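# Four arms unfold and latch a folding crate

## Task

Unfold the collapsed crate lying on the floor until each of its four walls stands upright and each of its four corner latches is engaged.

## Robot and tools

Robots: four i2rt Big YAM arms, arm1 to arm4, each a six-joint arm with a two-finger gripper and a wrist camera aimed at the fingertips. Reach is roughly 1.0 m from the joint1 axis. Feet (base_link) in the scene frame, metres, quaternion wxyz: arm1 at (-0.344, +0.564, +0.400) q=(+0.769, -0.004, +0.000, -0.639); arm2 at (-0.347, -0.575, +0.384) q=(+0.754, 0, 0, +0.657); arm3 at (+0.320, +0.573, +0.372) q=(+0.627, +0.001, -0.001, -0.779); arm4 at (+0.356, -0.566, +0.334) q=(+0.630, 0, 0, +0.777). Each foot faces its own +x. So arm1 and arm3 stand on the +y side facing toward -y, arm2 and arm4 on the -y side facing +y.

Frame: a single scene frame in metres, origin on the floor, +z up. The hand point sits between the finger pads, about 1 cm short of the tips. Fingers extend along the hand's +z axis; they open and close along its y axis. Printed hand positions may be off, especially at long reach.

Tool move: one action, all arms starting together. Each of the keys arm1..arm4 is a separate object (omit or null to leave that arm uncommanded). Inside an arm's object:
- joints: absolute joint targets by name, radians, not offsets. joint1_rad -2.879..2.879 (yaw about the foot, positive counter-clockwise seen from above, 0 points along foot +x); joint2_rad 0..3.141 (shoulder; 0 = upper arm pointing back about level, increasing lifts it up then forward); joint3_rad 0..3.019 (elbow; 0 = folded, increasing opens); joint4_rad -1.692..1.57 (hand pitch, positive tilts fingers up); joint5_rad -1.57..1.57 (hand side swing, positive to the arm's right); joint6_rad -2.094..2.094 (hand roll, positive clockwise seen from behind); gripper_m 0..0.093, the absolute fingertip gap in metres. Joint moves run at full joint speed and can swing hard.
- min_time_s: 0.1..8 s, the shortest duration for this arm's joint motions; use it to slow joint moves.
- target: one absolute hand pose, seven numbers [x, y, z, qw, qx, qy, qz], scene frame, metres and unit quaternion, in the same format as the printed hand line. The hand follows a straight path from its hand_target pose to it. With target, joints may hold only gripper_m, otherwise the call is rejected.
- speed: top hand speed 0.002..0.5 m/s (default 0.25); rotation capped at twice that value in rad/s.
cameras: list of arm1_cam_wrist, arm2_cam_wrist, arm3_cam_wrist, arm4_cam_wrist, cam_high, cam_low, or "all"; [] for none. An unknown name voids the call. A move with no arm parts reports every arm's full state plus images.

Hand paths in one action finish together and end after 10 s even if short; an action lasts at most 15 s. Paths ignore obstacles and other arms. The hand trails its path, may drift off it and may overshoot speed, most when the arm is nearly straight. Each step, the commanded pose is kept within 100 mm and 20 degrees of the measured pose. A fast or stretched arm can overshoot by up to about 30 degrees before settling. An arm you leave out may still be driving toward its earlier target.

Tool wait: seconds 0..10, plus optional cameras; lets the scene run, no new command. Tool zoom_image: camera and region [x0, y0, x1, y1] in pixels (top-left origin, at most 504x504) of that camera's newest image. read_manual returns licence texts only. finished_scene(scene) ends the current scene for good; the crate must stay set up without help.

Results: "move" lists arms that got commands; "as last shown" means an arm was uncommanded and its status reads "not commanded". "pictures" gives image order. hand_target is the hand pose at the currently held joint targets. A hand is "done" within 1 cm and 2 degrees (joint tolerances: j1 ±0.045, j2 ±0.14, j3 ±0.09, j4 ±0.055, j5 ±0.03, j6 ±0.035, gripper ±0.003). "off_target" means resting away from the target, possibly still pushing. "time_out" is a stop: a joint could not finish, keeps a target no farther than where it is and continues pushing (on_its_own shows it). "joint command not followed" or "pose unreachable" means a safety check is withholding arm targets (gripper still acts); after not_followed a hand target is discarded. If a move or wait is refused or stopped, the later move, wait and finished_scene calls of that reply are skipped. Joint velocities are in rad/s (gripper m/s), "within noise" meaning at rest. Joint torques are the full drive output with per-arm offset, scale and noise; positive means toward larger angle; entries 3 and 4 wrap at ±28 N m.

Gripper: free-air readings run up to 0.003 m wide. On a rigid part the reading sits within about 0.005 m under to 0.002 m over its width. A target just under first contact gives a light hold; about 0.005 m under gives full force (about 50 to 64 N per pad).

Avoid: hard pushes or impacts between arms (closing a gripper on another arm's fingers counts), since a hard press ends the scene; the safety check may react late and allows fingers, gripper housings and wrist cameras to collide. Don't slam into the floor or heavy objects, drop parts or release them while moving. Arms keep pushing after contact. Holding loads, staying stretched or pushing on unreachable poses heats motors: MOTOR HOT appears at 85 °C; at 100 °C an OVER-TEMPERATURE FAULT makes the arm go limp for 30 to 60 s, after which resend targets marked limit_stop_at_motor_heat. Smooth, quick, low-effort motion is preferred.

Each tool is called after ">>>" in YAML: its name, and indented under it one key for each argument.

## Session

>>> move:

Scene clock: 0.00 s.
Joint torques (N m): no reading
Motor temperatures (°C): arm1=[26 28 28 24 27 23 24] | arm2=[24 25 23 24 28 27 25] | arm3=[26 24 27 24 26 24 27] | arm4=[25 26 26 31 26 25 27]
Heat: arm1: hottest joint2_rad 28 °C; arm2: hottest joint5_rad 28 °C; arm3: hottest joint3_rad 27 °C; arm4: hottest joint4_rad 31 °C.
Joint velocities: within noise
arm1.joint_positions: joint1_rad=-0.585 joint2_rad=+0.620 joint3_rad=+1.408 joint4_rad=-1.557 joint5_rad=+0.189 joint6_rad=-0.039 gripper_m=+0.09396
arm1.joint_status: not commanded
arm1.hand: x=-0.4492 y=+0.3975 z=+0.9079 quat_wxyz=(-0.135, -0.774, -0.490, +0.378) (m; scene frame)
arm1.hand_target: x=-0.4485 y=+0.3991 z=+0.9182 quat_wxyz=(-0.142, -0.770, -0.486, +0.388) (m; scene frame)
arm1.hand_status: not commanded
arm2.joint_positions: joint1_rad=+0.742 joint2_rad=+0.634 joint3_rad=+1.438 joint4_rad=-1.211 joint5_rad=-0.133 joint6_rad=-0.320 gripper_m=+0.09396
arm2.joint_status: not commanded
arm2.hand: x=-0.5072 y=-0.3840 z=+0.9710 quat_wxyz=(-0.284, +0.802, -0.229, -0.472) (m; scene frame)
arm2.hand_target: x=-0.5054 y=-0.3866 z=+0.9837 quat_wxyz=(-0.292, +0.795, -0.226, -0.481) (m; scene frame)
arm2.hand_status: not commanded
arm3.joint_positions: joint1_rad=+0.368 joint2_rad=+0.623 joint3_rad=+1.401 joint4_rad=-1.238 joint5_rad=-0.070 joint6_rad=+0.635 gripper_m=+0.09396
arm3.joint_status: not commanded
arm3.hand: x=+0.3681 y=+0.3300 z=+0.9365 quat_wxyz=(-0.499, -0.717, -0.455, +0.173) (m; scene frame)
arm3.hand_target: x=+0.3677 y=+0.3328 z=+0.9459 quat_wxyz=(-0.507, -0.712, -0.452, +0.176) (m; scene frame)
arm3.hand_status: not commanded
arm4.joint_positions: joint1_rad=+0.790 joint2_rad=+0.548 joint3_rad=+1.366 joint4_rad=-1.267 joint5_rad=+0.243 joint6_rad=-0.097 gripper_m=+0.09396
arm4.joint_status: not commanded
arm4.hand: x=+0.1990 y=-0.4148 z=+0.8936 quat_wxyz=(-0.270, +0.802, -0.261, -0.465) (m; scene frame)
arm4.hand_target: x=+0.2021 y=-0.4168 z=+0.9027 quat_wxyz=(-0.273, +0.796, -0.260, -0.474) (m; scene frame)
arm4.hand_status: not commanded
pictures: arm1_cam_wrist, arm2_cam_wrist, arm3_cam_wrist, arm4_cam_wrist, cam_high, cam_low

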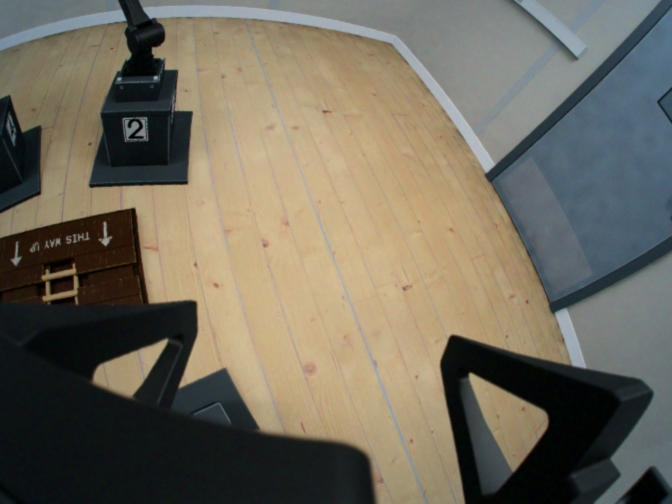

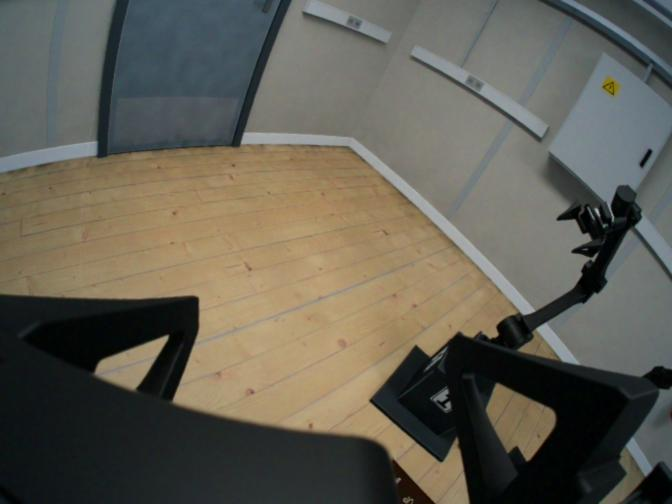

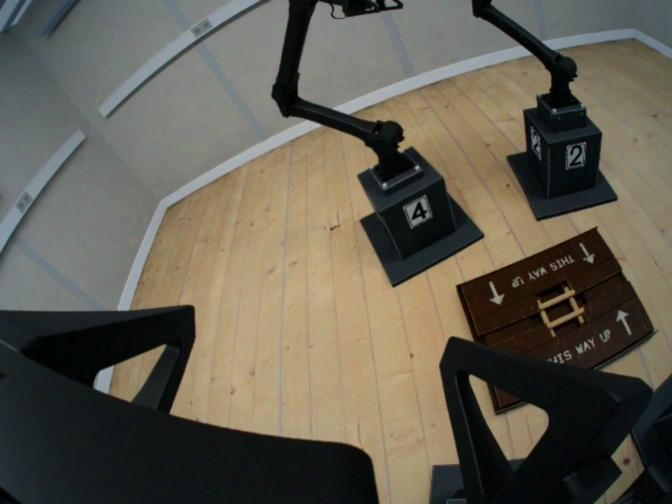

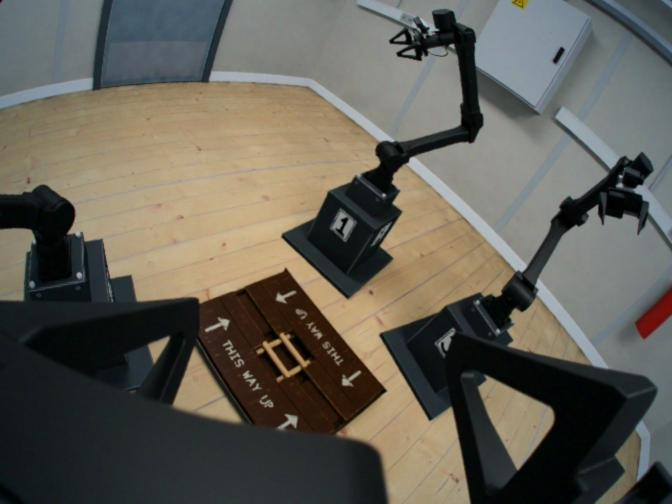

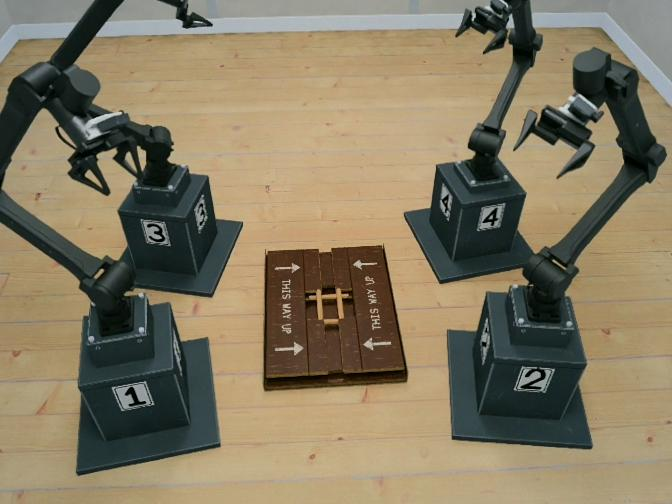

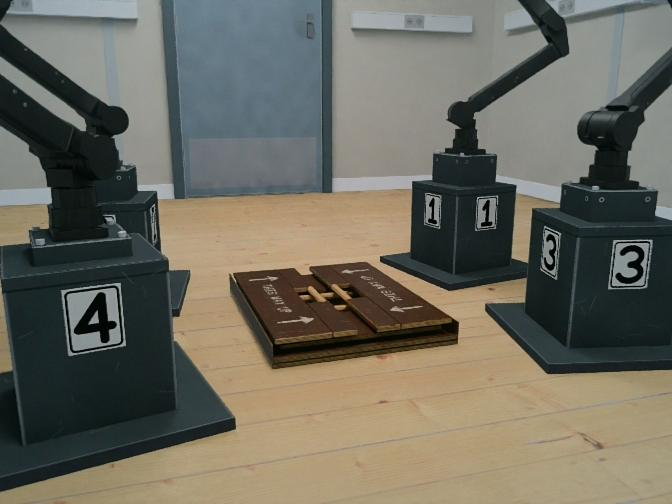

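>>> zoom_image:
  camera: "cam_high"
  region: [240, 230, 430, 410]

>>> zoom_image:
  camera: "cam_low"
  region: [210, 240, 480, 390]

>>> zoom_image:
  camera: "arm4_cam_wrist"
  region: [180, 250, 400, 440]

>>> zoom_image:
  camera: "arm3_cam_wrist"
  region: [440, 210, 672, 420]

Scaled by 2.653 from the camera's image (finer frame: 960x720).

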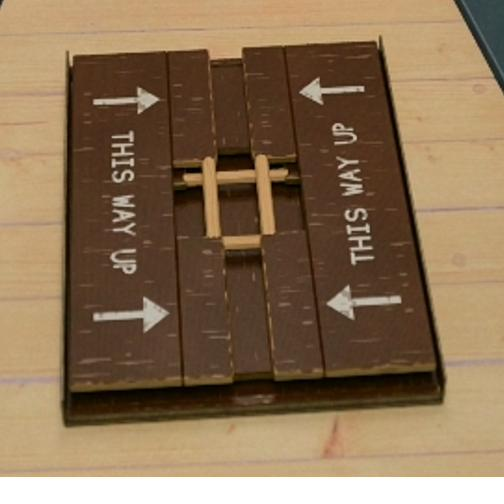

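Scaled by 1.867 from the camera's image (finer frame: 960x720).

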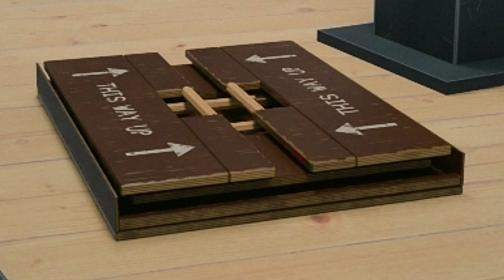

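Scaled by 2.291 from the camera's image (finer frame: 960x720).

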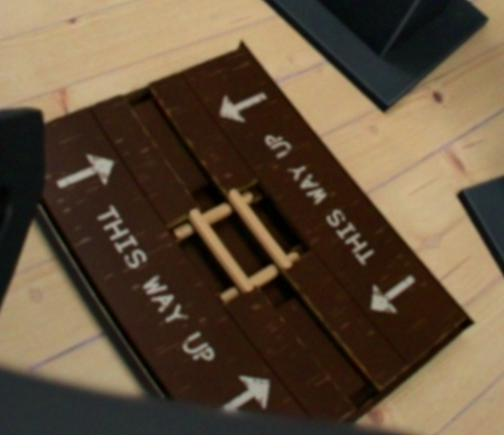

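Scaled by 2.172 from the camera's image (finer frame: 960x720).

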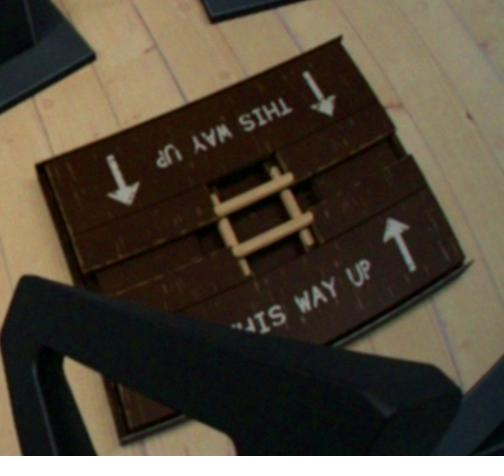

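>>> move:
  arm1: {"target": [-0.07, 0.16, 0.33, 0, 0, 1, 0], "speed": 0.4}
  arm4: {"target": [0.0, -0.14, 0.33, 0, 1, 0, 0], "speed": 0.4}
  arm2: {"target": [-0.33, -0.15, 0.42, 0, 0.7071, -0.7071, 0], "speed": 0.4}
  arm3: {"target": [0.28, 0.15, 0.42, 0, 0.7071, 0.7071, 0], "speed": 0.4}
  cameras: ["all"]

Scene clock: 43.73 s.
Joint torques (N m): arm1=[0.56 -18.26 8.2 0.05 -0.01 -0.05] | arm2=[-0.5 -14.27 8.35 0.46 0.1 0.07] | arm3=[0.09 -11.99 8.77 0.64 0.23 -0.06] | arm4=[2.08 -17.9 11.52 -0.64 -0.08 -0.12]
Motor temperatures (°C): arm1=[26 28 30 25 26 23 24] | arm2=[24 25 25 25 28 26 25] | arm3=[26 24 30 24 26 23 27] | arm4=[25 26 30 31 26 25 27]
Heat: arm1: hottest joint3_rad 30 °C; arm2: hottest joint5_rad 28 °C; arm3: hottest joint3_rad 30 °C; arm4: hottest joint4_rad 31 °C.
move: arm1 off_target; arm2 off_target; arm3 off_target; arm4 off_target
Joint velocities: within noise
arm1.joint_positions: joint1_rad=+0.407 joint2_rad=+1.959 joint3_rad=+1.095 joint4_rad=-0.753 joint5_rad=+0.002 joint6_rad=-0.957 gripper_m=+0.09398
arm1.joint_status: not commanded
arm1.hand: x=-0.0861 y=+0.1777 z=+0.3178 quat_wxyz=(+0.017, -0.011, -1.000, -0.016)
arm1.hand_target: x=-0.0725 y=+0.1639 z=+0.3282 quat_wxyz=(+0.007, +0.000, -1.000, -0.003)
arm1.hand_status: off_target (0.027 m and 2.9 deg from the pose sent, 0.731 m and 121.3 deg at the start)
arm2.joint_positions: joint1_rad=+0.101 joint2_rad=+1.637 joint3_rad=+0.975 joint4_rad=-0.976 joint5_rad=-0.007 joint6_rad=-0.052 gripper_m=+0.09396
arm2.joint_status: not commanded
arm2.hand: x=-0.3334 y=-0.1763 z=+0.4058 quat_wxyz=(+0.027, +0.712, -0.701, +0.020)
arm2.hand_target: x=-0.3302 y=-0.1556 z=+0.4196 quat_wxyz=(+0.007, +0.708, -0.706, +0.004)
arm2.hand_status: off_target (0.030 m and 4.0 deg from the pose sent, 0.624 m and 86.3 deg at the start)
arm3.joint_positions: joint1_rad=+0.111 joint2_rad=+1.607 joint3_rad=+0.989 joint4_rad=-1.009 joint5_rad=+0.005 joint6_rad=-0.078 gripper_m=+0.09396
arm3.joint_status: not commanded
arm3.hand: x=+0.2770 y=+0.1751 z=+0.4090 quat_wxyz=(+0.019, -0.716, -0.697, -0.021)
arm3.hand_target: x=+0.2778 y=+0.1537 z=+0.4187 quat_wxyz=(+0.006, -0.710, -0.704, -0.003)
arm3.hand_status: off_target (0.028 m and 3.6 deg from the pose sent, 0.554 m and 68.1 deg at the start)
arm4.joint_positions: joint1_rad=+0.478 joint2_rad=+1.972 joint3_rad=+1.357 joint4_rad=-0.989 joint5_rad=-0.003 joint6_rad=-0.844 gripper_m=+0.09396
arm4.joint_status: not commanded
arm4.hand: x=+0.0167 y=-0.1513 z=+0.3190 quat_wxyz=(+0.014, +1.000, -0.021, +0.010)
arm4.hand_target: x=+0.0037 y=-0.1417 z=+0.3284 quat_wxyz=(+0.004, +1.000, -0.007, +0.002)
arm4.hand_status: off_target (0.023 m and 3.0 deg from the pose sent, 0.658 m and 73.4 deg at the start)
pictures: arm1_cam_wrist, arm2_cam_wrist, arm3_cam_wrist, arm4_cam_wrist, cam_high, cam_low

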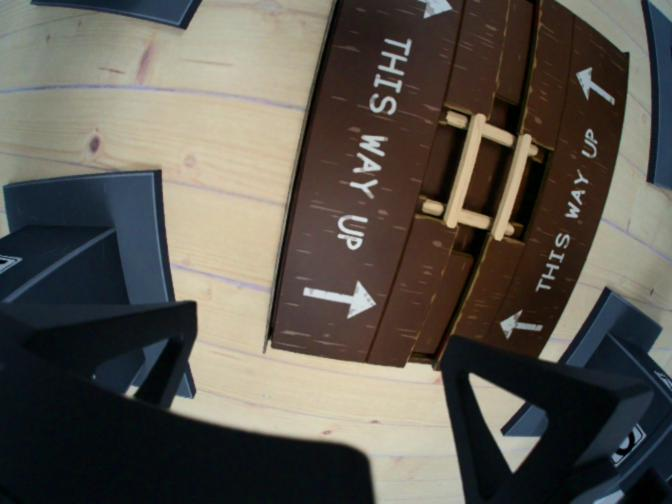

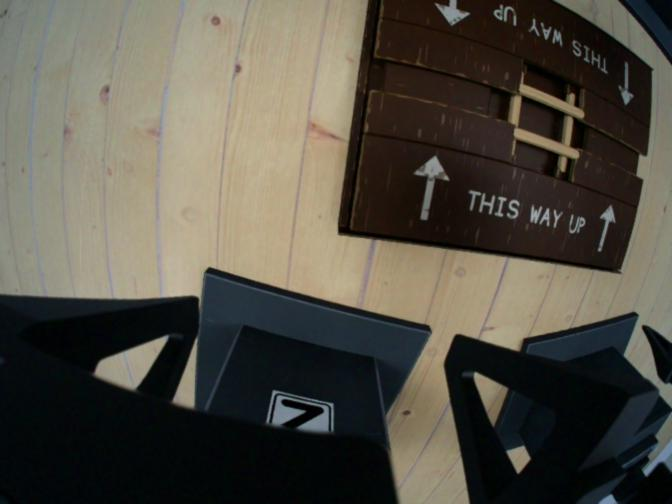

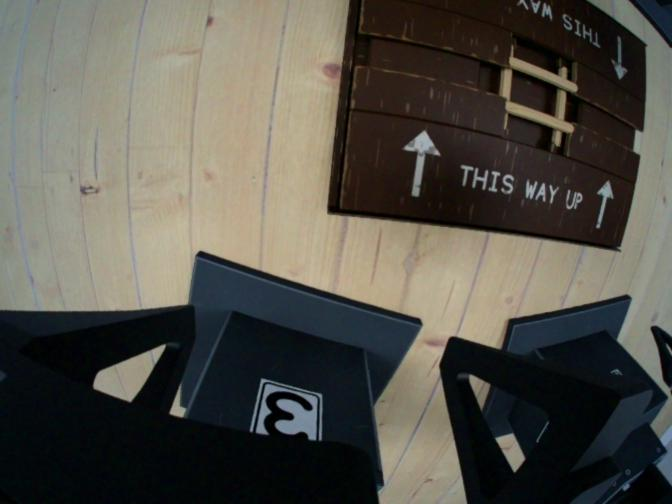

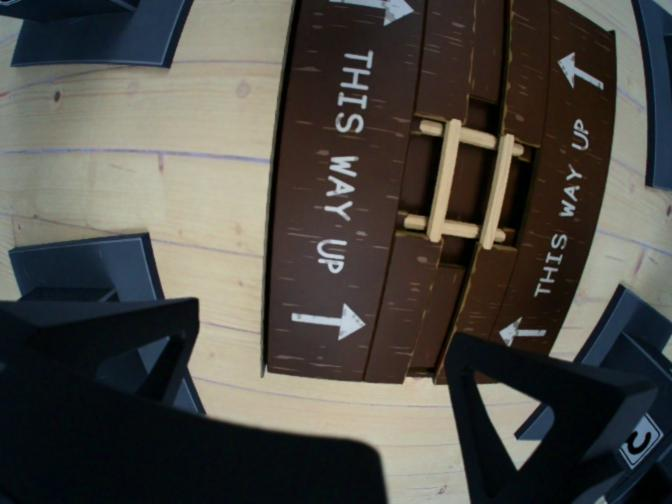

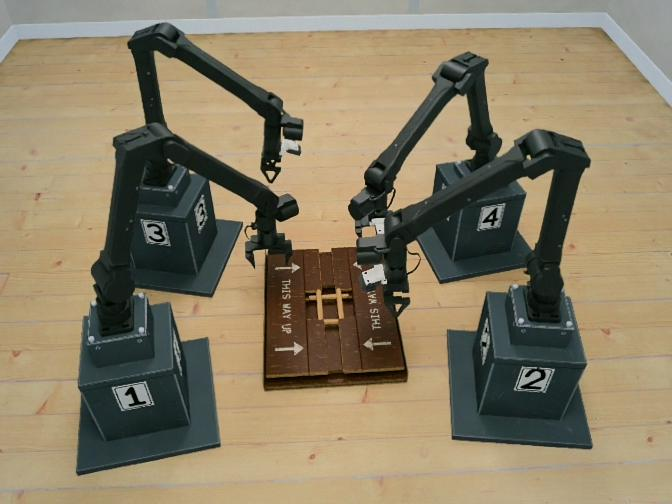

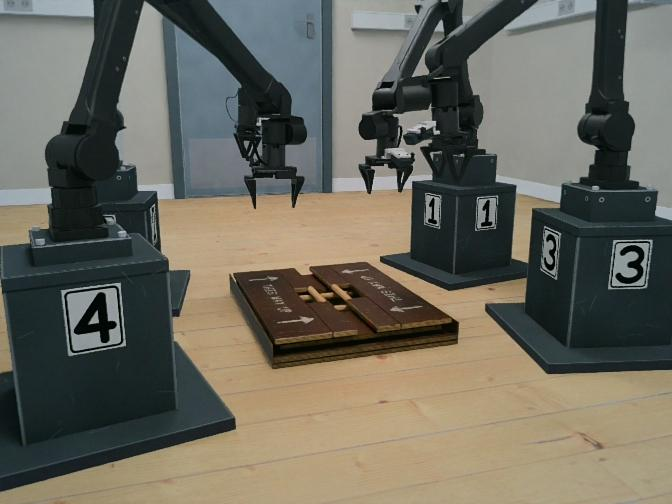

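>>> zoom_image:
  camera: "arm1_cam_wrist"
  region: [260, 0, 640, 380]

>>> zoom_image:
  camera: "arm4_cam_wrist"
  region: [250, 0, 630, 390]

Scaled by 1.326 from the camera's image (finer frame: 960x720).

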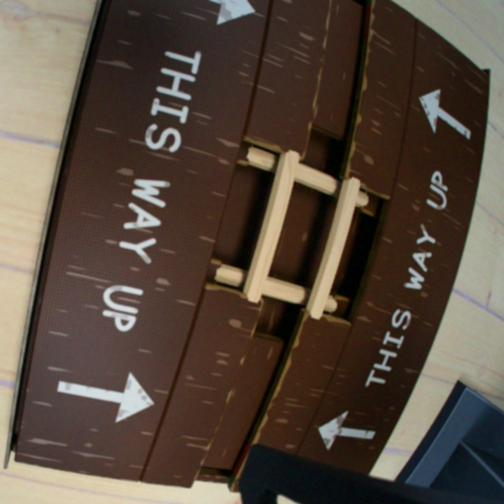

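Scaled by 1.292 from the camera's image (finer frame: 960x720).

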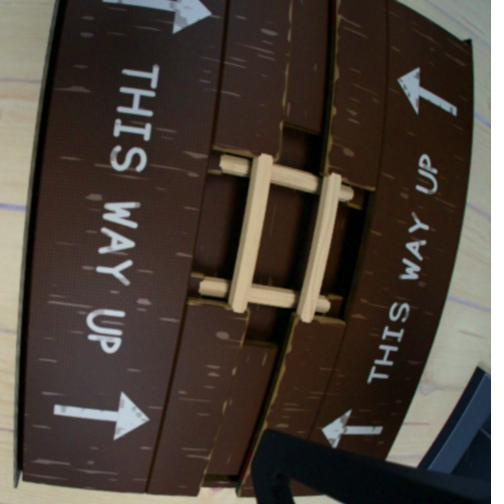

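>>> move:
  arm1: {"target": [-0.004, 0.022, 0.182, 0.017, -0.011, 1.0, -0.016], "speed": 0.3, "joints": {"gripper_m": 0.042}}
  arm4: {"joints": {"gripper_m": 0.042}}
  cameras: ["arm1_cam_wrist", "cam_low"]

Scene clock: 72.73 s.
Joint torques (N m): arm1=[-0.62 -23.88 8.42 0.16 0 -0.07] | arm2=[-0.5 -14.27 8.35 0.47 0.1 0.06] | arm3=[0.03 -11.28 8.76 0.77 0.2 -0.07] | arm4=[2.37 -17.73 11.52 -0.64 -0.08 -0.11]
Motor temperatures (°C): arm1=[26 29 32 24 26 23 24] | arm2=[24 26 27 25 28 26 25] | arm3=[26 25 32 24 26 23 27] | arm4=[25 28 32 31 26 25 27]
Heat: arm1: hottest joint3_rad 32 °C; arm2: hottest joint5_rad 28 °C; arm3: hottest joint3_rad 32 °C; arm4: hottest joint3_rad 32 °C.
move: arm1 off_target; arm4 done
Joint velocities: within noise
arm1.joint_positions: joint1_rad=+0.381 joint2_rad=+2.484 joint3_rad=+1.641 joint4_rad=-0.707 joint5_rad=-0.019 joint6_rad=-1.026 gripper_m=+0.04206
arm1.joint_status: all done
arm1.hand: x=-0.0094 y=+0.0391 z=+0.1763 quat_wxyz=(-0.011, +0.010, -1.000, +0.007)
arm1.hand_target: x=-0.0052 y=+0.0229 z=+0.1810 quat_wxyz=(-0.017, +0.014, -1.000, +0.016)
arm1.hand_status: off_target (0.019 m and 1.3 deg from the pose sent, 0.222 m and 5.9 deg at the start)
arm2, arm3: as last shown
arm4.joint_positions: joint1_rad=+0.473 joint2_rad=+1.972 joint3_rad=+1.357 joint4_rad=-0.989 joint5_rad=-0.003 joint6_rad=-0.846 gripper_m=+0.04208
arm4.joint_status: all done
arm4.hand: x=+0.0186 y=-0.1497 z=+0.3190 quat_wxyz=(+0.014, +1.000, -0.022, +0.010)
arm4.hand_target: x=+0.0057 y=-0.1401 z=+0.3284 quat_wxyz=(+0.004, +1.000, -0.009, +0.002)
arm4.hand_status: not commanded

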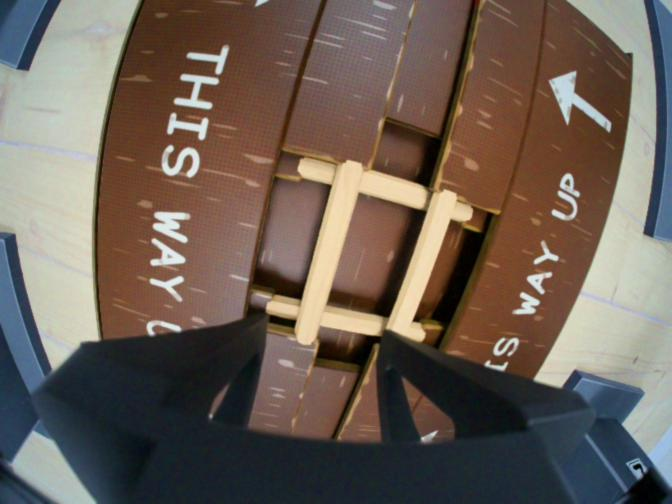

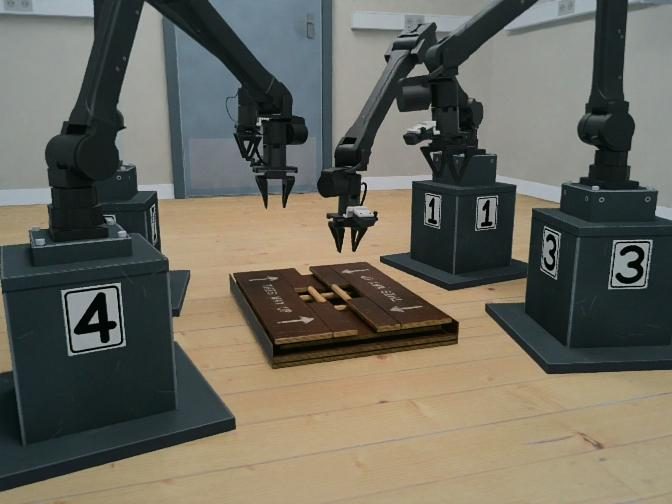

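>>> move:
  arm1: {"target": [-0.007, 0.018, 0.077, 0.006, 0.0165, 1.0, -0.009], "speed": 0.2}
  cameras: ["arm1_cam_wrist", "cam_low", "arm4_cam_wrist"]

>>> zoom_image:
  camera: "arm1_cam_wrist"
  region: [180, 100, 500, 440]

>>> zoom_image:
  camera: "cam_low"
  region: [220, 180, 480, 380]

Scene clock: 81.80 s.
Joint torques (N m): arm1=[-0.97 -26.11 7.46 0.54 0.17 0.2] | arm2=[-0.5 -14.27 8.36 0.46 0.1 0.07] | arm3=[0.15 -11.4 8.66 0.51 0.22 -0.04] | arm4=[2.37 -17.79 11.52 -0.64 -0.08 -0.11]
Motor temperatures (°C): arm1=[26 29 32 24 26 23 24] | arm2=[24 26 27 25 28 26 25] | arm3=[26 25 32 24 26 23 27] | arm4=[25 29 32 31 26 25 27]
Heat: arm1: hottest joint3_rad 32 °C; arm2: hottest joint5_rad 28 °C; arm3: hottest joint3_rad 32 °C; arm4: hottest joint3_rad 32 °C.
move: arm1 off_target
Joint velocities: within noise
arm1.joint_positions: joint1_rad=+0.382 joint2_rad=+2.722 joint3_rad=+1.798 joint4_rad=-0.661 joint5_rad=-0.010 joint6_rad=-0.998 gripper_m=+0.04206
arm1.joint_status: not commanded
arm1.hand: x=-0.0108 y=+0.0385 z=+0.0712 quat_wxyz=(+0.002, -0.003, -1.000, -0.006)
arm1.hand_target: x=-0.0063 y=+0.0200 z=+0.0775 quat_wxyz=(-0.006, -0.015, -1.000, +0.009)
arm1.hand_status: off_target (0.022 m and 2.5 deg from the pose sent, 0.102 m and 3.1 deg at the start)
arm2, arm3, arm4: as last shown
pictures: arm1_cam_wrist, arm4_cam_wrist, cam_low

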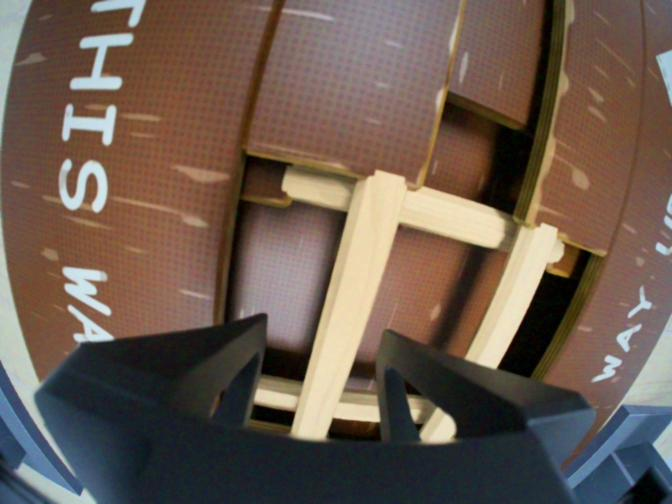

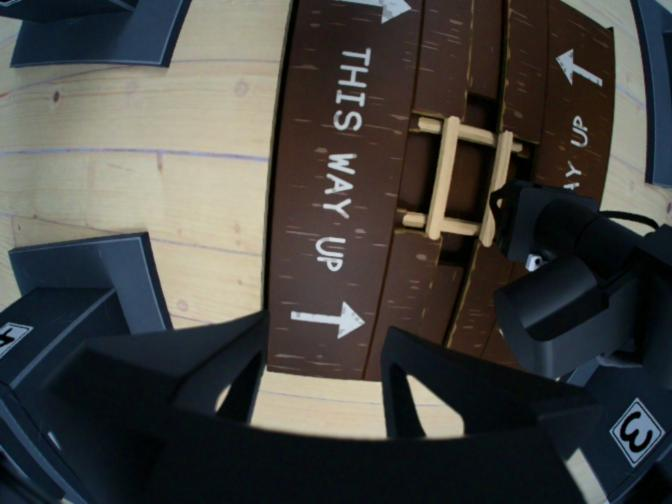

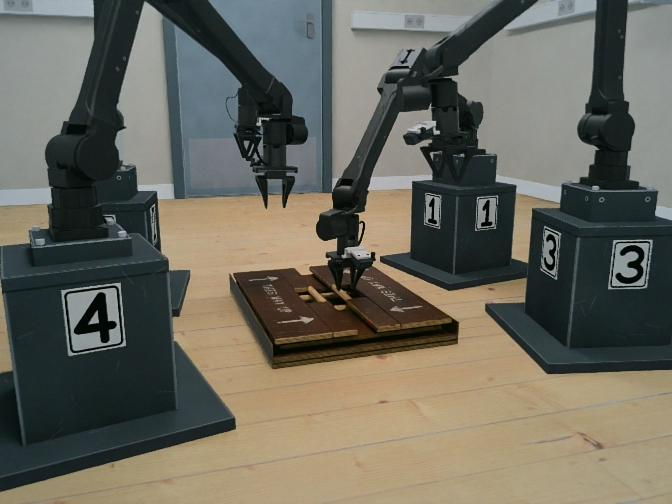

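Scaled by 1.482 from the camera's image (finer frame: 960x720).

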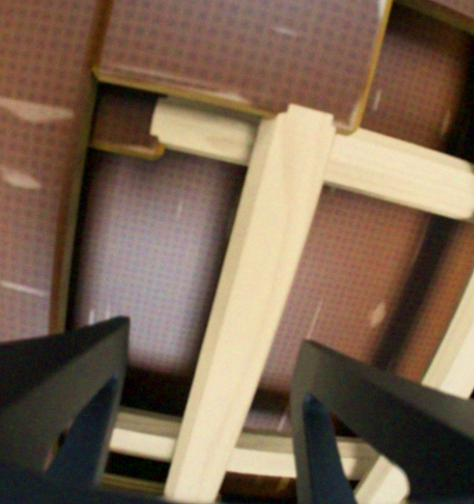

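Scaled by 1.938 from the camera's image (finer frame: 960x720).

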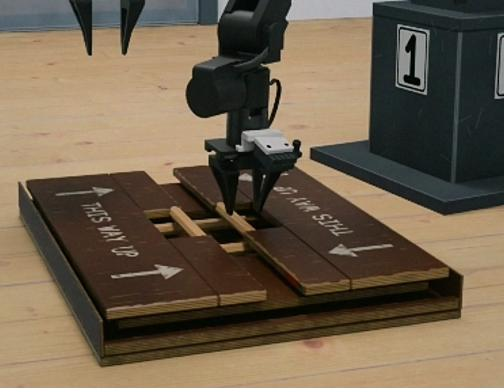

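>>> move:
  arm1: {"target": [-0.007, 0.0135, 0.077, 0.008, 0.04, 1.0, -0.015], "speed": 0.2}

>>> move:
  arm1: {"joints": {"gripper_m": 0.011}}
  cameras: ["arm1_cam_wrist"]

Scene clock: 95.97 s.
Joint torques (N m): arm1=[-1.32 -25.82 7.76 1.03 0.14 0.14] | arm2=[-0.5 -14.27 8.36 0.46 0.1 0.07] | arm3=[0.32 -11.58 8.79 0.77 0.25 -0.05] | arm4=[2.32 -17.73 11.52 -0.64 -0.08 -0.11]
Motor temperatures (°C): arm1=[26 29 33 24 26 23 24] | arm2=[24 26 27 25 28 26 25] | arm3=[26 25 33 24 26 23 27] | arm4=[25 29 33 31 26 25 27]
Heat: arm1: hottest joint3_rad 33 °C; arm2: hottest joint5_rad 28 °C; arm3: hottest joint3_rad 33 °C; arm4: hottest joint3_rad 33 °C.
move: arm1 off_target
Joint velocities: within noise
arm1.joint_positions: joint1_rad=+0.378 joint2_rad=+2.722 joint3_rad=+1.798 joint4_rad=-0.660 joint5_rad=-0.007 joint6_rad=-0.952 gripper_m=+0.04206
arm1.joint_status: not commanded
arm1.hand: x=-0.0134 y=+0.0364 z=+0.0712 quat_wxyz=(+0.003, -0.028, -1.000, -0.004)
arm1.hand_target: x=-0.0070 y=+0.0143 z=+0.0776 quat_wxyz=(-0.008, -0.040, -0.999, +0.015)
arm1.hand_status: off_target (0.024 m and 2.9 deg from the pose sent, 0.026 m and 5.0 deg at the start)
arm2, arm3, arm4: as last shown
pictures: none

Scene clock: 96.57 s.
Joint torques (N m): arm1=[-1.44 -25.35 7.6 1.01 0.19 0.2] | arm2=[-0.5 -14.27 8.35 0.47 0.1 0.06] | arm3=[-0.09 -11.58 8.83 0.7 0.24 -0.04] | arm4=[2.37 -17.67 11.52 -0.65 -0.08 -0.11]
Motor temperatures (°C): arm1=[26 29 33 24 26 23 24] | arm2=[24 26 27 25 28 26 25] | arm3=[26 25 33 24 26 23 27] | arm4=[25 29 33 31 26 25 27]
Heat: arm1: hottest joint3_rad 33 °C; arm2: hottest joint5_rad 28 °C; arm3: hottest joint3_rad 33 °C; arm4: hottest joint3_rad 33 °C.
move: arm1 done
Joint velocities: within noise
arm1.joint_positions: joint1_rad=+0.378 joint2_rad=+2.722 joint3_rad=+1.798 joint4_rad=-0.660 joint5_rad=-0.005 joint6_rad=-0.952 gripper_m=+0.01106
arm1.joint_status: all done
arm1.hand: x=-0.0137 y=+0.0363 z=+0.0712 quat_wxyz=(+0.004, -0.028, -1.000, -0.004)
arm1.hand_target: x=-0.0072 y=+0.0142 z=+0.0776 quat_wxyz=(-0.008, -0.040, -0.999, +0.015)
arm1.hand_status: not commanded
arm2, arm3, arm4: as last shown

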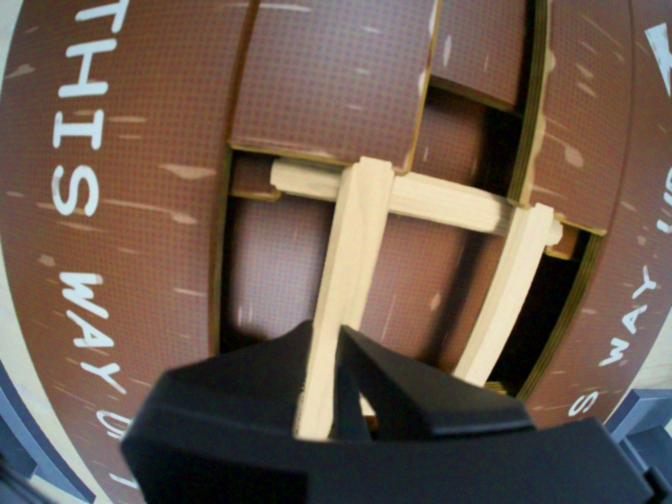

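>>> zoom_image:
  camera: "arm1_cam_wrist"
  region: [200, 140, 460, 460]

Scaled by 1.575 from the camera's image (finer frame: 960x720).

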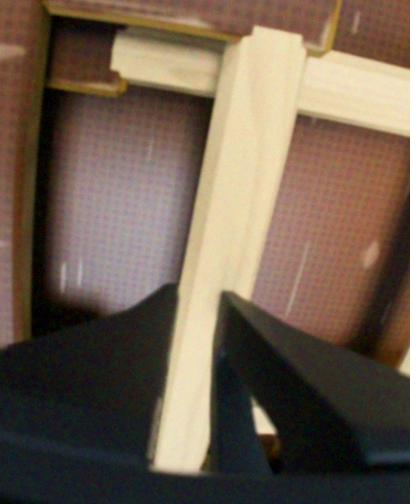

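>>> move:
  arm1: {"target": [-0.007, 0.0075, 0.079, 0.008, 0.03, 1.0, -0.015], "speed": 0.2, "joints": {"gripper_m": 0.042}}

>>> move:
  arm1: {"target": [-0.007, 0.0055, 0.061, 0.008, 0.03, 1.0, -0.015], "speed": 0.15}
  cameras: ["arm1_cam_wrist", "cam_low"]

>>> zoom_image:
  camera: "arm1_cam_wrist"
  region: [200, 140, 460, 460]

Scene clock: 104.70 s.
Joint torques (N m): arm1=[-1.49 -25.35 7.86 0.21 0.13 -0.03] | arm2=[-0.5 -14.21 8.36 0.47 0.1 0.07] | arm3=[0.38 -11.81 8.77 0.79 0.2 -0.05] | arm4=[2.37 -17.73 11.52 -0.64 -0.08 -0.11]
Motor temperatures (°C): arm1=[26 30 33 24 26 23 24] | arm2=[24 26 27 25 27 26 25] | arm3=[26 25 33 24 26 23 27] | arm4=[25 30 33 31 26 25 27]
Heat: arm1: hottest joint3_rad 33 °C; arm2: hottest joint3_rad 27 °C; arm3: hottest joint3_rad 33 °C; arm4: hottest joint3_rad 33 °C.
move: arm1 off_target
Joint velocities: within noise
arm1.joint_positions: joint1_rad=+0.372 joint2_rad=+2.722 joint3_rad=+1.824 joint4_rad=-0.660 joint5_rad=-0.005 joint6_rad=-0.952 gripper_m=+0.04194
arm1.joint_status: all done
arm1.hand: x=-0.0093 y=+0.0221 z=+0.0774 quat_wxyz=(-0.003, -0.031, -0.999, +0.007)
arm1.hand_target: x=-0.0077 y=+0.0078 z=+0.0788 quat_wxyz=(-0.008, -0.031, -0.999, +0.015)
arm1.hand_status: off_target (0.015 m and 1.1 deg from the pose sent, 0.031 m and 2.6 deg at the start)
arm2, arm3, arm4: as last shown
pictures: none

Scene clock: 105.77 s.
Joint torques (N m): arm1=[-1.38 -25.17 7.9 0.51 0.1 -0.01] | arm2=[-0.5 -14.27 8.36 0.47 0.1 0.07] | arm3=[0.15 -11.75 8.75 0.65 0.25 -0.07] | arm4=[2.32 -17.67 11.52 -0.64 -0.08 -0.11]
Motor temperatures (°C): arm1=[26 30 33 24 26 23 24] | arm2=[24 26 27 25 27 26 25] | arm3=[26 25 33 24 26 23 27] | arm4=[25 30 33 31 26 25 27]
Heat: arm1: hottest joint3_rad 33 °C; arm2: hottest joint3_rad 27 °C; arm3: hottest joint3_rad 33 °C; arm4: hottest joint3_rad 33 °C.
move: arm1 off_target
Joint velocities: within noise
arm1.joint_positions: joint1_rad=+0.372 joint2_rad=+2.761 joint3_rad=+1.858 joint4_rad=-0.660 joint5_rad=-0.005 joint6_rad=-0.952 gripper_m=+0.04194
arm1.joint_status: not commanded
arm1.hand: x=-0.0094 y=+0.0220 z=+0.0610 quat_wxyz=(-0.001, -0.031, -1.000, +0.005)
arm1.hand_target: x=-0.0072 y=+0.0060 z=+0.0615 quat_wxyz=(-0.008, -0.030, -0.999, +0.015)
arm1.hand_status: off_target (0.017 m and 1.4 deg from the pose sent, 0.023 m and 1.1 deg at the start)
arm2, arm3, arm4: as last shown

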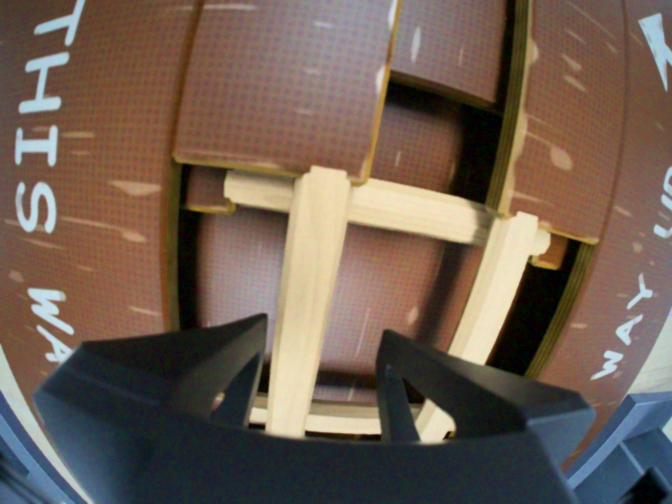

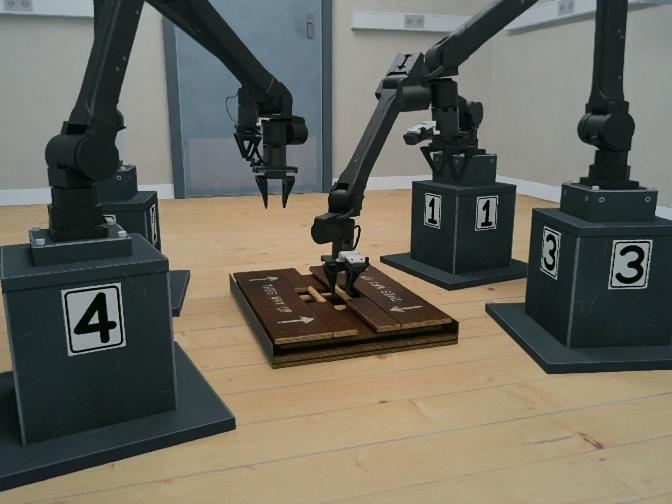

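Scaled by 1.575 from the camera's image (finer frame: 960x720).

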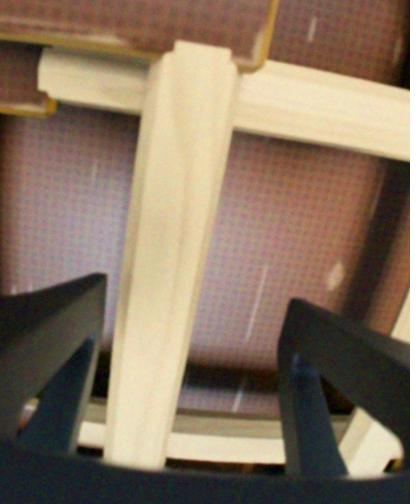

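>>> move:
  arm1: {"target": [-0.007, 0.0145, 0.061, 0.008, 0.03, 1.0, -0.015], "speed": 0.2}

>>> move:
  arm1: {"joints": {"gripper_m": 0.010}}
  cameras: ["arm1_cam_wrist"]

>>> zoom_image:
  camera: "arm1_cam_wrist"
  region: [200, 140, 460, 460]

Scene clock: 109.40 s.
Joint torques (N m): arm1=[-0.91 -26.05 5.53 1.01 0.11 0.08] | arm2=[-0.5 -14.27 8.36 0.49 0.1 0.07] | arm3=[-0.21 -11.34 8.69 0.7 0.21 -0.05] | arm4=[2.37 -17.73 11.52 -0.64 -0.09 -0.11]
Motor temperatures (°C): arm1=[26 30 33 24 26 23 24] | arm2=[24 26 27 25 27 26 25] | arm3=[26 25 33 24 26 23 27] | arm4=[25 30 33 31 26 25 27]
Heat: arm1: hottest joint3_rad 33 °C; arm2: hottest joint3_rad 27 °C; arm3: hottest joint3_rad 33 °C; arm4: hottest joint3_rad 33 °C.
move: arm1 done
Joint velocities: within noise
arm1.joint_positions: joint1_rad=+0.372 joint2_rad=+2.761 joint3_rad=+1.858 joint4_rad=-0.649 joint5_rad=-0.005 joint6_rad=-0.952 gripper_m=+0.04194
arm1.joint_status: not commanded
arm1.hand: x=-0.0080 y=+0.0197 z=+0.0610 quat_wxyz=(-0.004, -0.031, -0.999, +0.009)
arm1.hand_target: x=-0.0069 y=+0.0145 z=+0.0609 quat_wxyz=(-0.008, -0.030, -0.999, +0.015)
arm1.hand_status: done (0.005 m and 0.8 deg from the pose sent, 0.008 m and 1.4 deg at the start)
arm2, arm3, arm4: as last shown
pictures: none

Scene clock: 109.97 s.
Joint torques (N m): arm1=[-1.32 -26.05 6.05 1.96 0.28 0.02] | arm2=[-0.5 -14.21 8.35 0.47 0.1 0.06] | arm3=[-0.03 -11.28 8.59 0.83 0.19 -0.06] | arm4=[2.37 -17.73 11.52 -0.64 -0.08 -0.11]
Motor temperatures (°C): arm1=[26 30 33 24 26 23 24] | arm2=[24 26 27 25 27 26 25] | arm3=[26 25 33 24 26 23 27] | arm4=[25 30 33 31 26 25 27]
Heat: arm1: hottest joint3_rad 33 °C; arm2: hottest joint3_rad 27 °C; arm3: hottest joint3_rad 33 °C; arm4: hottest joint3_rad 33 °C.
move: arm1 off_target
Joint velocities: within noise
arm1.joint_positions: joint1_rad=+0.376 joint2_rad=+2.760 joint3_rad=+1.850 joint4_rad=-0.667 joint5_rad=-0.019 joint6_rad=-0.943 gripper_m=+0.01389
arm1.joint_status: gripper_m off_target (ended at +0.01392, target +0.01000)
arm1.hand: x=-0.0077 y=+0.0294 z=+0.0601 quat_wxyz=(-0.003, -0.033, -0.999, -0.005)
arm1.hand_target: x=-0.0054 y=+0.0152 z=+0.0611 quat_wxyz=(-0.012, -0.034, -0.999, +0.013)
arm1.hand_status: not commanded
arm2.joint_positions: joint1_rad=+0.101 joint2_rad=+1.637 joint3_rad=+0.975 joint4_rad=-0.976 joint5_rad=-0.007 joint6_rad=-0.052 gripper_m=+0.09396
arm2.joint_status: not commanded
arm2.hand: x=-0.3334 y=-0.1763 z=+0.4058 quat_wxyz=(+0.027, +0.712, -0.701, +0.020)
arm2.hand_target: x=-0.3302 y=-0.1556 z=+0.4196 quat_wxyz=(+0.007, +0.708, -0.706, +0.004)
arm2.hand_status: not commanded
arm3.joint_positions: joint1_rad=+0.111 joint2_rad=+1.607 joint3_rad=+0.989 joint4_rad=-1.009 joint5_rad=+0.005 joint6_rad=-0.078 gripper_m=+0.09396
arm3.joint_status: not commanded
arm3.hand: x=+0.2770 y=+0.1751 z=+0.4090 quat_wxyz=(+0.019, -0.716, -0.697, -0.021)
arm3.hand_target: x=+0.2778 y=+0.1537 z=+0.4187 quat_wxyz=(+0.006, -0.710, -0.704, -0.003)
arm3.hand_status: not commanded
arm4: as last shown

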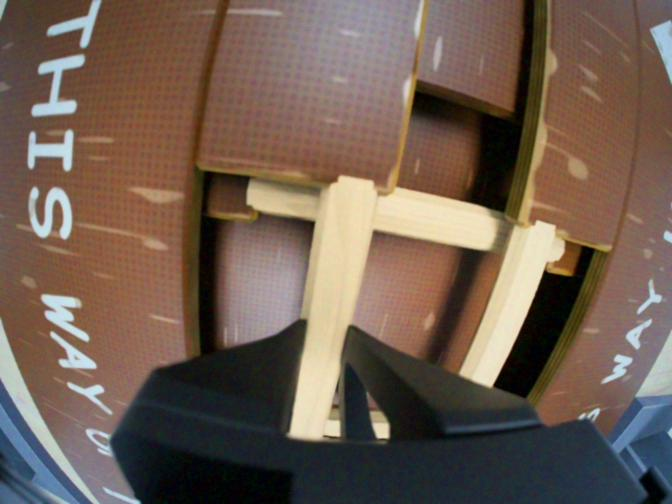

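Scaled by 1.575 from the camera's image (finer frame: 960x720).

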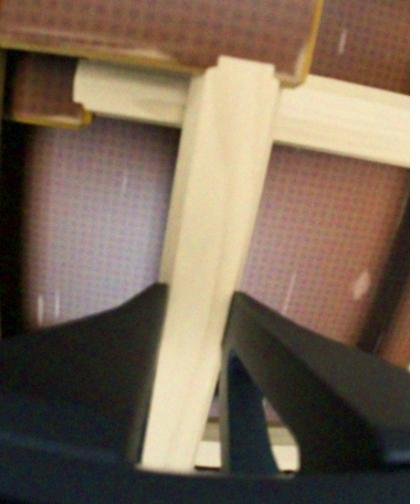

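>>> move:
  arm1: {"target": [-0.006, 0.036, 0.154, 0.008, 0.03, 0.99, -0.142], "speed": 0.2}
  cameras: ["arm1_cam_wrist", "cam_low", "arm4_cam_wrist", "arm2_cam_wrist"]

Scene clock: 123.67 s.
Joint torques (N m): arm1=[-0.44 -27.11 4.15 1.05 0.65 0.15] | arm2=[-0.44 -14.21 8.36 0.47 0.1 0.06] | arm3=[0.21 -11.58 8.72 0.69 0.22 -0.05] | arm4=[2.37 -17.73 11.52 -0.64 -0.09 -0.11]
Motor temperatures (°C): arm1=[26 31 32 24 26 23 25] | arm2=[24 26 28 25 27 26 25] | arm3=[26 25 33 24 26 23 27] | arm4=[25 30 33 30 26 25 27]
Heat: arm1: hottest joint3_rad 32 °C; arm2: hottest joint3_rad 28 °C; arm3: hottest joint3_rad 33 °C; arm4: hottest joint3_rad 33 °C.
move: arm1 off_target
Joint velocities: within noise
arm1.joint_positions: joint1_rad=+0.432 joint2_rad=+2.510 joint3_rad=+1.483 joint4_rad=-0.334 joint5_rad=+0.137 joint6_rad=-0.921 gripper_m=+0.01325
arm1.joint_status: not commanded
arm1.hand: x=-0.0091 y=+0.0456 z=+0.1325 quat_wxyz=(-0.004, -0.023, -0.992, +0.127)
arm1.hand_target: x=-0.0062 y=+0.0358 z=+0.1523 quat_wxyz=(-0.008, -0.029, -0.989, +0.142)
arm1.hand_status: off_target (0.024 m and 1.9 deg from the pose sent, 0.094 m and 16.9 deg at the start)
arm2, arm3: as last shown
arm4.joint_positions: joint1_rad=+0.473 joint2_rad=+1.972 joint3_rad=+1.357 joint4_rad=-0.989 joint5_rad=-0.003 joint6_rad=-0.846 gripper_m=+0.04208
arm4.joint_status: not commanded
arm4.hand: x=+0.0186 y=-0.1497 z=+0.3190 quat_wxyz=(+0.014, +1.000, -0.022, +0.010)
arm4.hand_target: x=+0.0057 y=-0.1401 z=+0.3284 quat_wxyz=(+0.004, +1.000, -0.009, +0.002)
arm4.hand_status: not commanded
pictures: arm1_cam_wrist, arm2_cam_wrist, arm4_cam_wrist, cam_low

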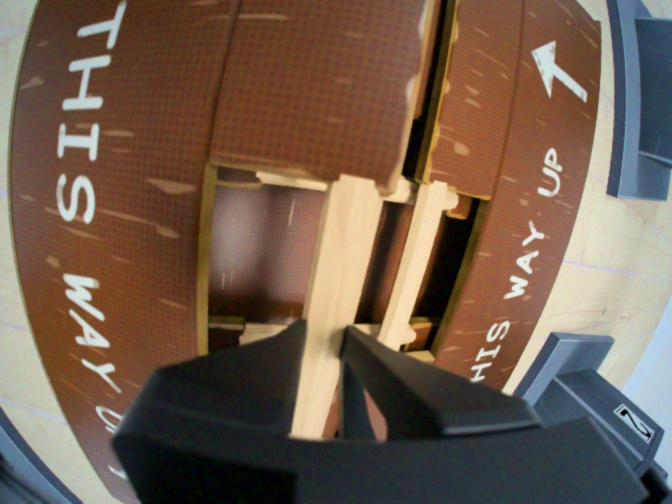

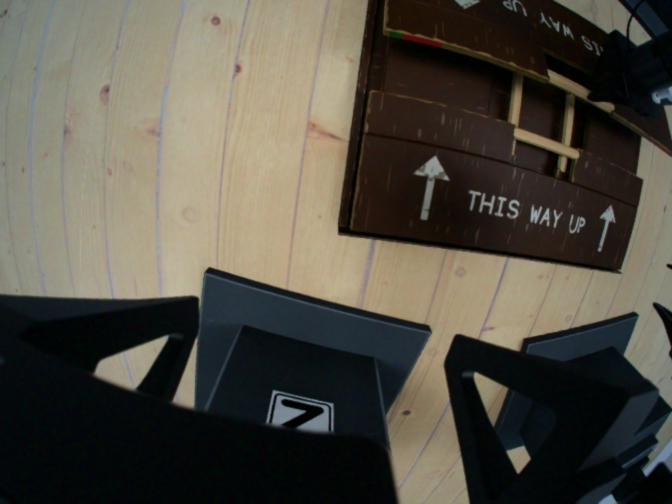

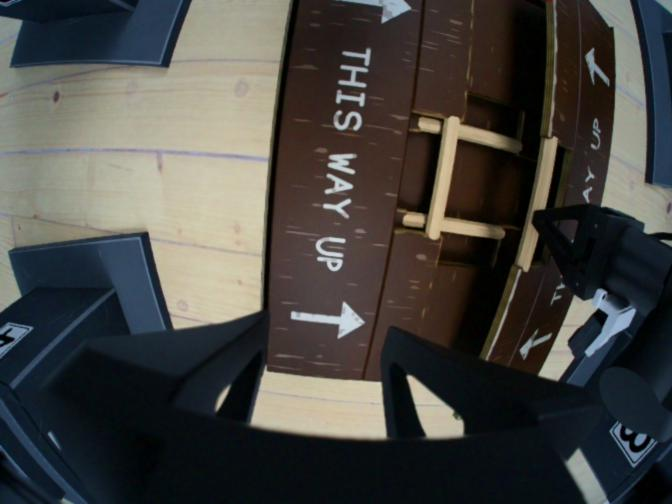

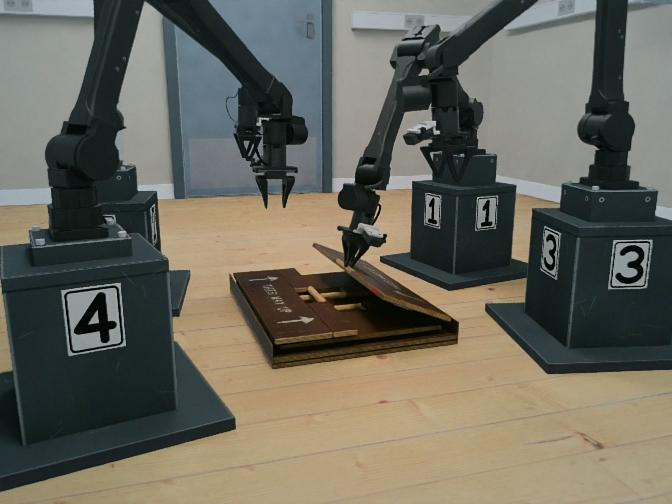

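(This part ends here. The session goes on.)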